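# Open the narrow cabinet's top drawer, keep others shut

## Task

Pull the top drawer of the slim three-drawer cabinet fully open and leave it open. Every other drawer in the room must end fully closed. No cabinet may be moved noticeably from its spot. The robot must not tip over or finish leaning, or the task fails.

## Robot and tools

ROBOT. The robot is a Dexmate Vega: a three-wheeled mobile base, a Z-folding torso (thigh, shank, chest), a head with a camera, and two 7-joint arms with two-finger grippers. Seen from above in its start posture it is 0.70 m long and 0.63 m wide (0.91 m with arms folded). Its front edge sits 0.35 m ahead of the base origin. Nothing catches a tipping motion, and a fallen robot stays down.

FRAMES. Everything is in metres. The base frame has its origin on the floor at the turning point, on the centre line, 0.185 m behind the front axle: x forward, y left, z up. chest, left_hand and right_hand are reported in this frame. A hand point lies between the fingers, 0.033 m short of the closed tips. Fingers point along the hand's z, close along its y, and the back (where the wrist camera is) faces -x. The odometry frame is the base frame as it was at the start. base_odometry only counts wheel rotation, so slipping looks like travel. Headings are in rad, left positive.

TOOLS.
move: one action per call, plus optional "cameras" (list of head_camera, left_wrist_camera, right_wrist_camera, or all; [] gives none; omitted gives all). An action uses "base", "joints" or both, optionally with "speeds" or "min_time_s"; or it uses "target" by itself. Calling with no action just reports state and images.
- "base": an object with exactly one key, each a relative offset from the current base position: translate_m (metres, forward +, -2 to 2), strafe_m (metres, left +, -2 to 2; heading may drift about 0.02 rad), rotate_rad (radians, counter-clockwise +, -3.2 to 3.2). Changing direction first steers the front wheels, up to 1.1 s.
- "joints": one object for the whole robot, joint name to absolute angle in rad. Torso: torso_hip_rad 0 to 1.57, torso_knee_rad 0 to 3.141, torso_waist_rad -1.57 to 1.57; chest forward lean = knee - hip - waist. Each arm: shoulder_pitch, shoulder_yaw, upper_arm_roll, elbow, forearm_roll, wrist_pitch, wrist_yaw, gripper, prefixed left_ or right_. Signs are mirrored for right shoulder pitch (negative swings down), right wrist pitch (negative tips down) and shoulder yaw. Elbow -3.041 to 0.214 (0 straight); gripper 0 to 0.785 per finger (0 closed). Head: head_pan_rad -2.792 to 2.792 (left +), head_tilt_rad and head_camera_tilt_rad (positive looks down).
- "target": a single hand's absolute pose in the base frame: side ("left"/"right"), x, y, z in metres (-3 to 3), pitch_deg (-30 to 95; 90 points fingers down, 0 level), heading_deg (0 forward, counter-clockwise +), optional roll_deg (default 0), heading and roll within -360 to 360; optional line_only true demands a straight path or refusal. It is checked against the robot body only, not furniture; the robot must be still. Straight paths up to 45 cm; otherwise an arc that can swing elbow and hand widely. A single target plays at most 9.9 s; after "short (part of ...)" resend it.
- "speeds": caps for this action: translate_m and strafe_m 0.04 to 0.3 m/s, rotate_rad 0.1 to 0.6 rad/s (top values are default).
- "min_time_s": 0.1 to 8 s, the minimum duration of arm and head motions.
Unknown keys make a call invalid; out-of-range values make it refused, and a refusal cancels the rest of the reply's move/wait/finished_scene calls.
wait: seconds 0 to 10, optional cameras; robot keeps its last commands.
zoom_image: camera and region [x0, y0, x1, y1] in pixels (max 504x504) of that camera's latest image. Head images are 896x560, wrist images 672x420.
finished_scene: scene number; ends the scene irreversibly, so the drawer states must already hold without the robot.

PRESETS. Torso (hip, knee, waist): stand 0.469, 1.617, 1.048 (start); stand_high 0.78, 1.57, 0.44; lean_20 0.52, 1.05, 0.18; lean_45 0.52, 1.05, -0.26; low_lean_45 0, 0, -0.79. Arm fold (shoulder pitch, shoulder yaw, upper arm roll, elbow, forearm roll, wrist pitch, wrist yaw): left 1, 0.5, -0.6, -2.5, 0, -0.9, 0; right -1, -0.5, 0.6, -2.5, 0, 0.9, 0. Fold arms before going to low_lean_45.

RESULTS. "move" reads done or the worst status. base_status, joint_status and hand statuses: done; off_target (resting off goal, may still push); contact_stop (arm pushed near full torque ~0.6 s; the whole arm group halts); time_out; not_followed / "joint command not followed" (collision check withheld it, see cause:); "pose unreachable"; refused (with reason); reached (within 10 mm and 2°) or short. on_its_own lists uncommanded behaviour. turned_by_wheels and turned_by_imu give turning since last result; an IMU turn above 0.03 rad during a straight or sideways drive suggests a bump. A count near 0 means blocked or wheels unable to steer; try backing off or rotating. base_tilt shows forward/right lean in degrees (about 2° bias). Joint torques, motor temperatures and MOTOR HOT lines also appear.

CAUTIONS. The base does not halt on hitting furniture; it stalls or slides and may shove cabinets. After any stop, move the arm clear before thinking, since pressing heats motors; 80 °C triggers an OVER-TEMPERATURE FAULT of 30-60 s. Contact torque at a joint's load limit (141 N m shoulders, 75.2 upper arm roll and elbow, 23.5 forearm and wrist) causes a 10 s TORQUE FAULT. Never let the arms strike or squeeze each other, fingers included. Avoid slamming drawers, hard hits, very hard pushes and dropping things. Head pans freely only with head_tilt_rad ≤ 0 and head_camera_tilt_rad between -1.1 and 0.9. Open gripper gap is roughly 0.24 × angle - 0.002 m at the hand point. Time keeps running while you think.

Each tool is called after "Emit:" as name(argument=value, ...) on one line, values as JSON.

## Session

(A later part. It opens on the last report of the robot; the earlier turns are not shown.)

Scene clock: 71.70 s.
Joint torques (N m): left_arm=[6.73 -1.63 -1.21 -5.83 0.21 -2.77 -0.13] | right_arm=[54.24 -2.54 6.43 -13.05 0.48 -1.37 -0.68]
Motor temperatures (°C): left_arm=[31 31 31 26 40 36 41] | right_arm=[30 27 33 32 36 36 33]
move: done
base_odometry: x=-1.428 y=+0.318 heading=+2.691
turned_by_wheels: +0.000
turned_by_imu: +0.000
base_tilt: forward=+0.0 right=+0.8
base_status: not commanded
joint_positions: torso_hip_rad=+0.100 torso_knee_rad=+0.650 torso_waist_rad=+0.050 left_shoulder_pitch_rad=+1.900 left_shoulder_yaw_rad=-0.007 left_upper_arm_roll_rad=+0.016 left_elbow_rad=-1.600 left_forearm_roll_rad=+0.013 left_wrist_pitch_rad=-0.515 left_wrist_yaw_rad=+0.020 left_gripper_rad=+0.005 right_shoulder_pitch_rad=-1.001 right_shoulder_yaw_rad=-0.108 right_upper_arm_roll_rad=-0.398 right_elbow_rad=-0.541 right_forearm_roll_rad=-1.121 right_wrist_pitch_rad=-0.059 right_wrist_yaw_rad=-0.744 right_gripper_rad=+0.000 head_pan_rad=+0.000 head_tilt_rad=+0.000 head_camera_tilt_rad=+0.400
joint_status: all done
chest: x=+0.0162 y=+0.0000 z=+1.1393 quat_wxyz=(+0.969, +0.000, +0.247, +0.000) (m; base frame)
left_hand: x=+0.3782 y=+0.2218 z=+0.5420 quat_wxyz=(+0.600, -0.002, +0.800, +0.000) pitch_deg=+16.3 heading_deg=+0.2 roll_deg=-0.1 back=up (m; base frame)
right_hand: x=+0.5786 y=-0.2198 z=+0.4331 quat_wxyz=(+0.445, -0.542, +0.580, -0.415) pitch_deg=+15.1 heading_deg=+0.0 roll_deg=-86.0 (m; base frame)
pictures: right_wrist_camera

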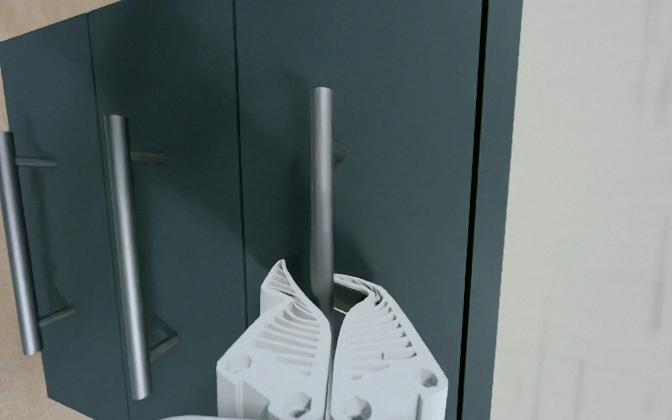

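Emit:
move(base={"translate_m":-0.12}, speeds={"translate_m":0.04})

Scene clock: 75.43 s.
Joint torques (N m): left_arm=[7.68 0.16 0.25 -5.07 0.07 -2.33 0.06] | right_arm=[20.41 -3.26 6.56 -4.94 0.38 -0.34 -4.98]
Motor temperatures (°C): left_arm=[31 31 31 26 40 36 41] | right_arm=[30 27 33 32 36 36 34]
move: done
base_odometry: x=-1.320 y=+0.266 heading=+2.691
turned_by_wheels: +0.001
turned_by_imu: +0.003
base_tilt: forward=+0.0 right=+0.7
base_status: done
joint_positions: torso_hip_rad=+0.100 torso_knee_rad=+0.650 torso_waist_rad=+0.050 left_shoulder_pitch_rad=+1.900 left_shoulder_yaw_rad=-0.007 left_upper_arm_roll_rad=+0.016 left_elbow_rad=-1.600 left_forearm_roll_rad=+0.013 left_wrist_pitch_rad=-0.515 left_wrist_yaw_rad=+0.020 left_gripper_rad=+0.005 right_shoulder_pitch_rad=-1.000 right_shoulder_yaw_rad=-0.108 right_upper_arm_roll_rad=-0.398 right_elbow_rad=-0.541 right_forearm_roll_rad=-1.121 right_wrist_pitch_rad=-0.059 right_wrist_yaw_rad=-0.743 right_gripper_rad=+0.000 head_pan_rad=+0.000 head_tilt_rad=+0.000 head_camera_tilt_rad=+0.400
joint_status: not commanded
chest: x=+0.0165 y=+0.0000 z=+1.1393 quat_wxyz=(+0.969, +0.000, +0.248, +0.000) (m; base frame)
left_hand: x=+0.3783 y=+0.2218 z=+0.5418 quat_wxyz=(+0.600, -0.002, +0.800, +0.000) pitch_deg=+16.3 heading_deg=+0.2 roll_deg=-0.1 back=up (m; base frame)
right_hand: x=+0.5795 y=-0.2197 z=+0.4334 quat_wxyz=(+0.445, -0.542, +0.580, -0.415) pitch_deg=+15.1 heading_deg=+0.0 roll_deg=-86.0 (m; base frame)
pictures: head_camera, left_wrist_camera, right_wrist_camera

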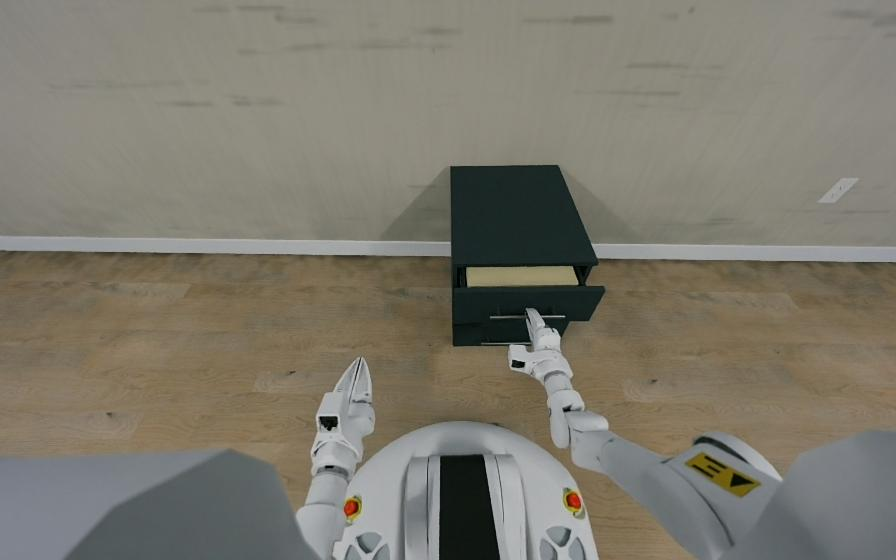

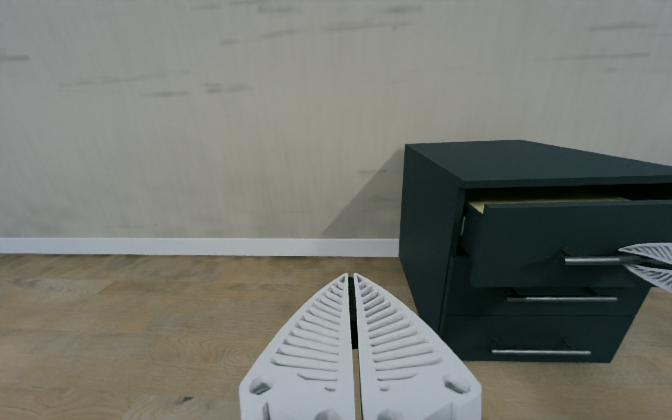

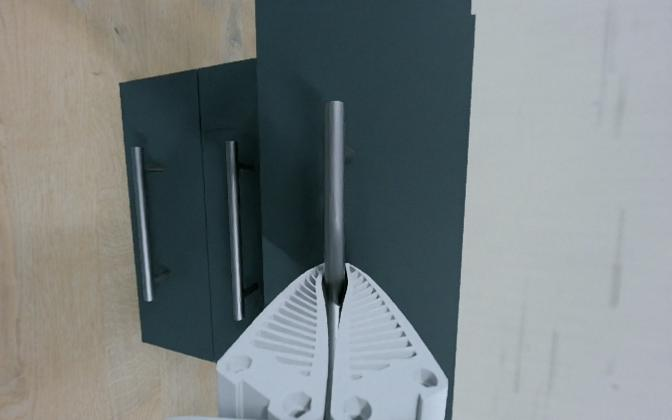

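Works.

Emit:
move(base={"translate_m":-0.2}, speeds={"translate_m":0.06})

Scene clock: 79.47 s.
Joint torques (N m): left_arm=[6.6 1.22 -0.47 -6.12 0.12 -2.82 0.07] | right_arm=[19.74 -2.8 5.74 -3.91 0.94 -2.03 -4.96]
Motor temperatures (°C): left_arm=[31 31 31 26 40 36 41] | right_arm=[30 27 33 32 36 36 34]
move: done
base_odometry: x=-1.140 y=+0.179 heading=+2.691
turned_by_wheels: -0.001
turned_by_imu: -0.002
base_tilt: forward=+0.0 right=+0.7
base_status: done
joint_positions: torso_hip_rad=+0.100 torso_knee_rad=+0.650 torso_waist_rad=+0.050 left_shoulder_pitch_rad=+1.900 left_shoulder_yaw_rad=-0.007 left_upper_arm_roll_rad=+0.016 left_elbow_rad=-1.600 left_forearm_roll_rad=+0.013 left_wrist_pitch_rad=-0.515 left_wrist_yaw_rad=+0.020 left_gripper_rad=+0.005 right_shoulder_pitch_rad=-1.000 right_shoulder_yaw_rad=-0.108 right_upper_arm_roll_rad=-0.398 right_elbow_rad=-0.541 right_forearm_roll_rad=-1.121 right_wrist_pitch_rad=-0.059 right_wrist_yaw_rad=-0.743 right_gripper_rad=+0.000 head_pan_rad=+0.000 head_tilt_rad=+0.000 head_camera_tilt_rad=+0.400
joint_status: not commanded
chest: x=+0.0165 y=+0.0000 z=+1.1393 quat_wxyz=(+0.969, +0.000, +0.248, +0.000) (m; base frame)
left_hand: x=+0.3783 y=+0.2218 z=+0.5418 quat_wxyz=(+0.600, -0.002, +0.800, +0.000) pitch_deg=+16.3 heading_deg=+0.2 roll_deg=-0.1 back=up (m; base frame)
right_hand: x=+0.5796 y=-0.2195 z=+0.4335 quat_wxyz=(+0.445, -0.542, +0.580, -0.415) pitch_deg=+15.1 heading_deg=+0.1 roll_deg=-86.0 (m; base frame)
pictures: head_camera, left_wrist_camera, right_wrist_camera

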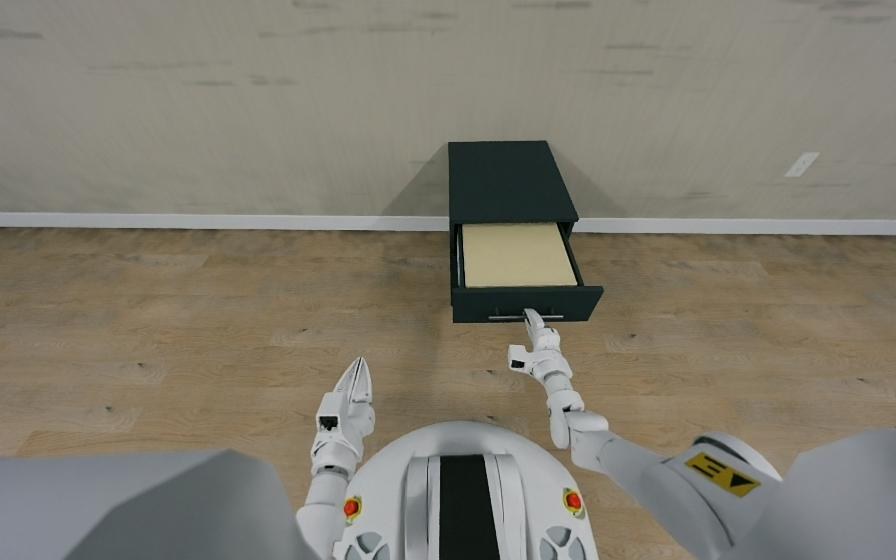

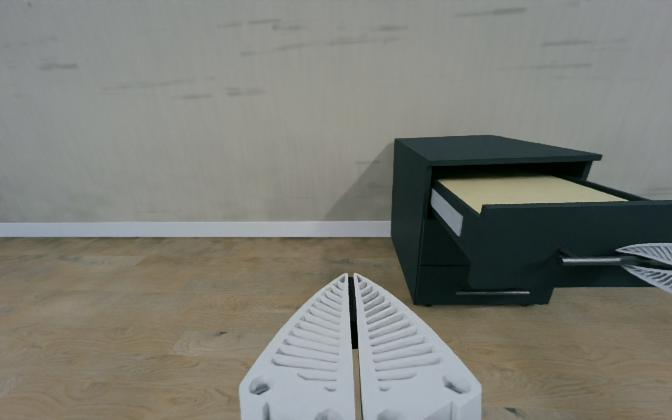

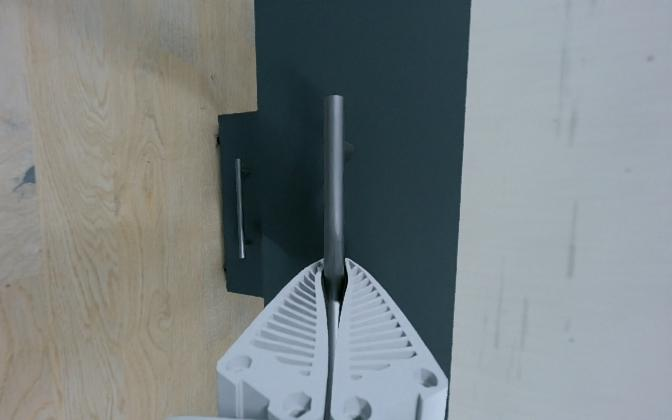

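Emit:
move(base={"translate_m":-0.09}, speeds={"translate_m":0.04})

Scene clock: 82.70 s.
Joint torques (N m): left_arm=[5.51 -0.01 -0.26 -4.68 0.14 -2.33 0] | right_arm=[19.35 -3.86 5.63 -2.8 1.12 -1.44 -3.62]
Motor temperatures (°C): left_arm=[31 31 31 26 40 36 41] | right_arm=[30 27 33 32 36 36 34]
move: done
base_odometry: x=-1.059 y=+0.140 heading=+2.690
turned_by_wheels: -0.001
turned_by_imu: +0.000
base_tilt: forward=+0.0 right=+0.8
base_status: done
joint_positions: torso_hip_rad=+0.100 torso_knee_rad=+0.650 torso_waist_rad=+0.050 left_shoulder_pitch_rad=+1.900 left_shoulder_yaw_rad=-0.007 left_upper_arm_roll_rad=+0.016 left_elbow_rad=-1.600 left_forearm_roll_rad=+0.013 left_wrist_pitch_rad=-0.515 left_wrist_yaw_rad=+0.020 left_gripper_rad=+0.005 right_shoulder_pitch_rad=-1.000 right_shoulder_yaw_rad=-0.108 right_upper_arm_roll_rad=-0.398 right_elbow_rad=-0.542 right_forearm_roll_rad=-1.121 right_wrist_pitch_rad=-0.059 right_wrist_yaw_rad=-0.744 right_gripper_rad=+0.000 head_pan_rad=+0.000 head_tilt_rad=+0.000 head_camera_tilt_rad=+0.400
joint_status: not commanded
chest: x=+0.0165 y=+0.0000 z=+1.1393 quat_wxyz=(+0.969, +0.000, +0.248, +0.000) (m; base frame)
left_hand: x=+0.3783 y=+0.2218 z=+0.5418 quat_wxyz=(+0.600, -0.002, +0.800, +0.000) pitch_deg=+16.3 heading_deg=+0.2 roll_deg=-0.1 back=up (m; base frame)
right_hand: x=+0.5797 y=-0.2195 z=+0.4336 quat_wxyz=(+0.445, -0.541, +0.580, -0.415) pitch_deg=+15.1 heading_deg=+0.1 roll_deg=-86.0 (m; base frame)
pictures: head_camera, left_wrist_camera, right_wrist_camera

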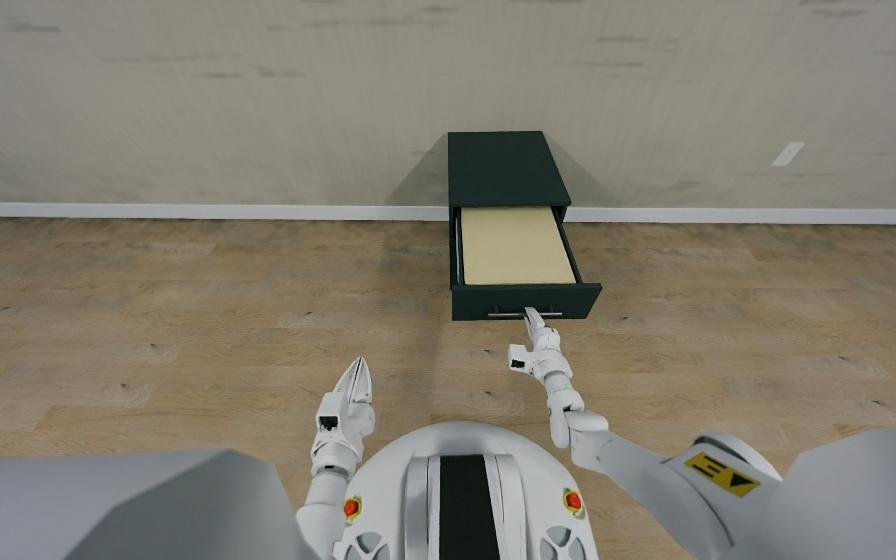

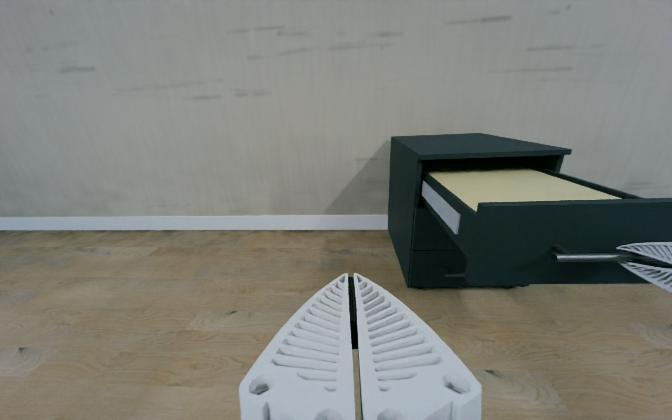

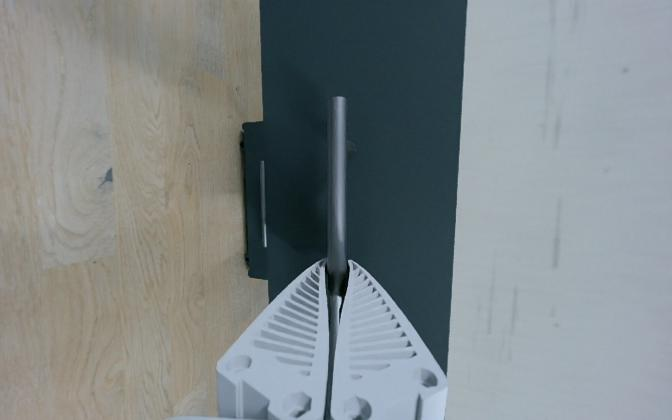

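Emit:
move(base={"translate_m":-0.05}, speeds={"translate_m":0.04})

Scene clock: 84.87 s.
Joint torques (N m): left_arm=[5.27 -0.19 -1.21 -6.36 0.24 -2.88 -0.24] | right_arm=[13.74 -2.36 5.21 -1.8 0.23 -0.21 -2.12]
Motor temperatures (°C): left_arm=[31 31 31 26 40 36 41] | right_arm=[30 27 33 32 36 36 34]
move: done
base_odometry: x=-1.014 y=+0.118 heading=+2.689
turned_by_wheels: -0.001
turned_by_imu: -0.001
base_tilt: forward=+0.0 right=+0.7
base_status: done
joint_positions: torso_hip_rad=+0.100 torso_knee_rad=+0.650 torso_waist_rad=+0.050 left_shoulder_pitch_rad=+1.900 left_shoulder_yaw_rad=-0.007 left_upper_arm_roll_rad=+0.016 left_elbow_rad=-1.600 left_forearm_roll_rad=+0.013 left_wrist_pitch_rad=-0.515 left_wrist_yaw_rad=+0.020 left_gripper_rad=+0.005 right_shoulder_pitch_rad=-1.000 right_shoulder_yaw_rad=-0.108 right_upper_arm_roll_rad=-0.398 right_elbow_rad=-0.542 right_forearm_roll_rad=-1.121 right_wrist_pitch_rad=-0.059 right_wrist_yaw_rad=-0.744 right_gripper_rad=+0.000 head_pan_rad=+0.000 head_tilt_rad=+0.000 head_camera_tilt_rad=+0.400
joint_status: not commanded
chest: x=+0.0164 y=+0.0000 z=+1.1393 quat_wxyz=(+0.969, +0.000, +0.247, +0.000) (m; base frame)
left_hand: x=+0.3783 y=+0.2218 z=+0.5419 quat_wxyz=(+0.600, -0.002, +0.800, +0.000) pitch_deg=+16.3 heading_deg=+0.2 roll_deg=-0.1 back=up (m; base frame)
right_hand: x=+0.5799 y=-0.2197 z=+0.4340 quat_wxyz=(+0.445, -0.541, +0.580, -0.415) pitch_deg=+15.0 heading_deg=+0.0 roll_deg=-86.0 (m; base frame)
pictures: head_camera, left_wrist_camera, right_wrist_camera

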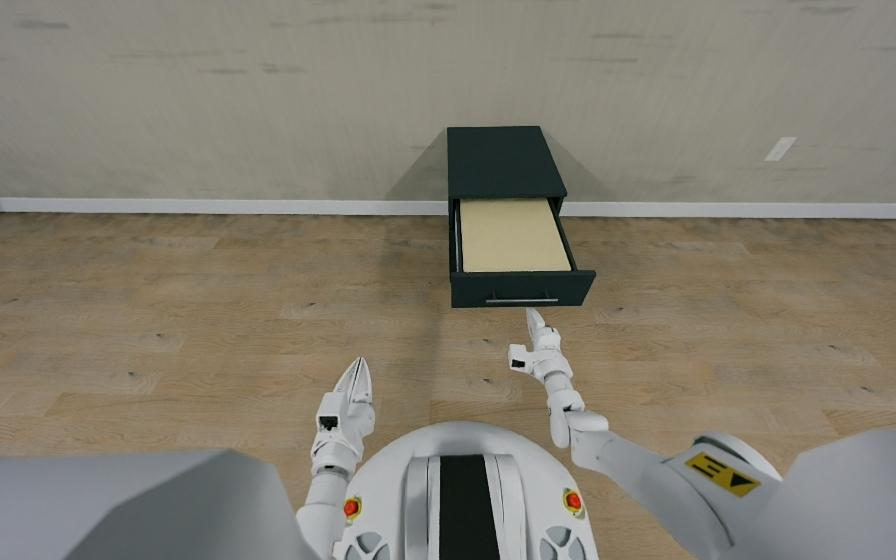

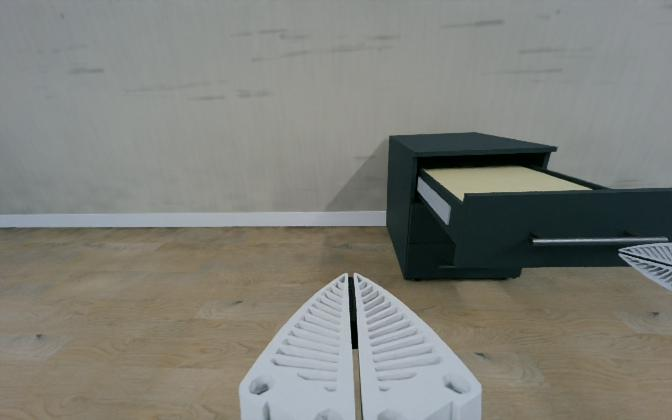

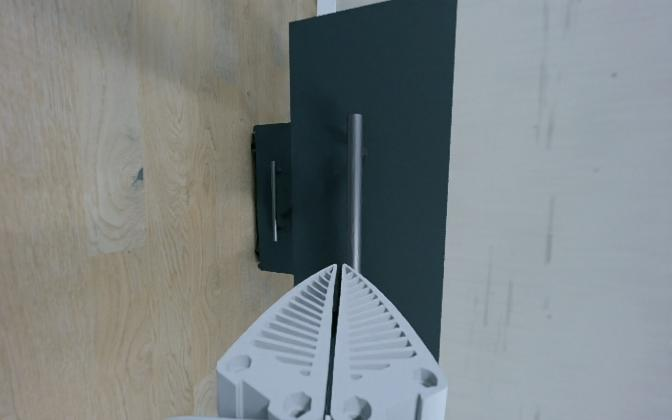

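Emit:
finished_scene(scene=2)

The scene is finished: the task was done.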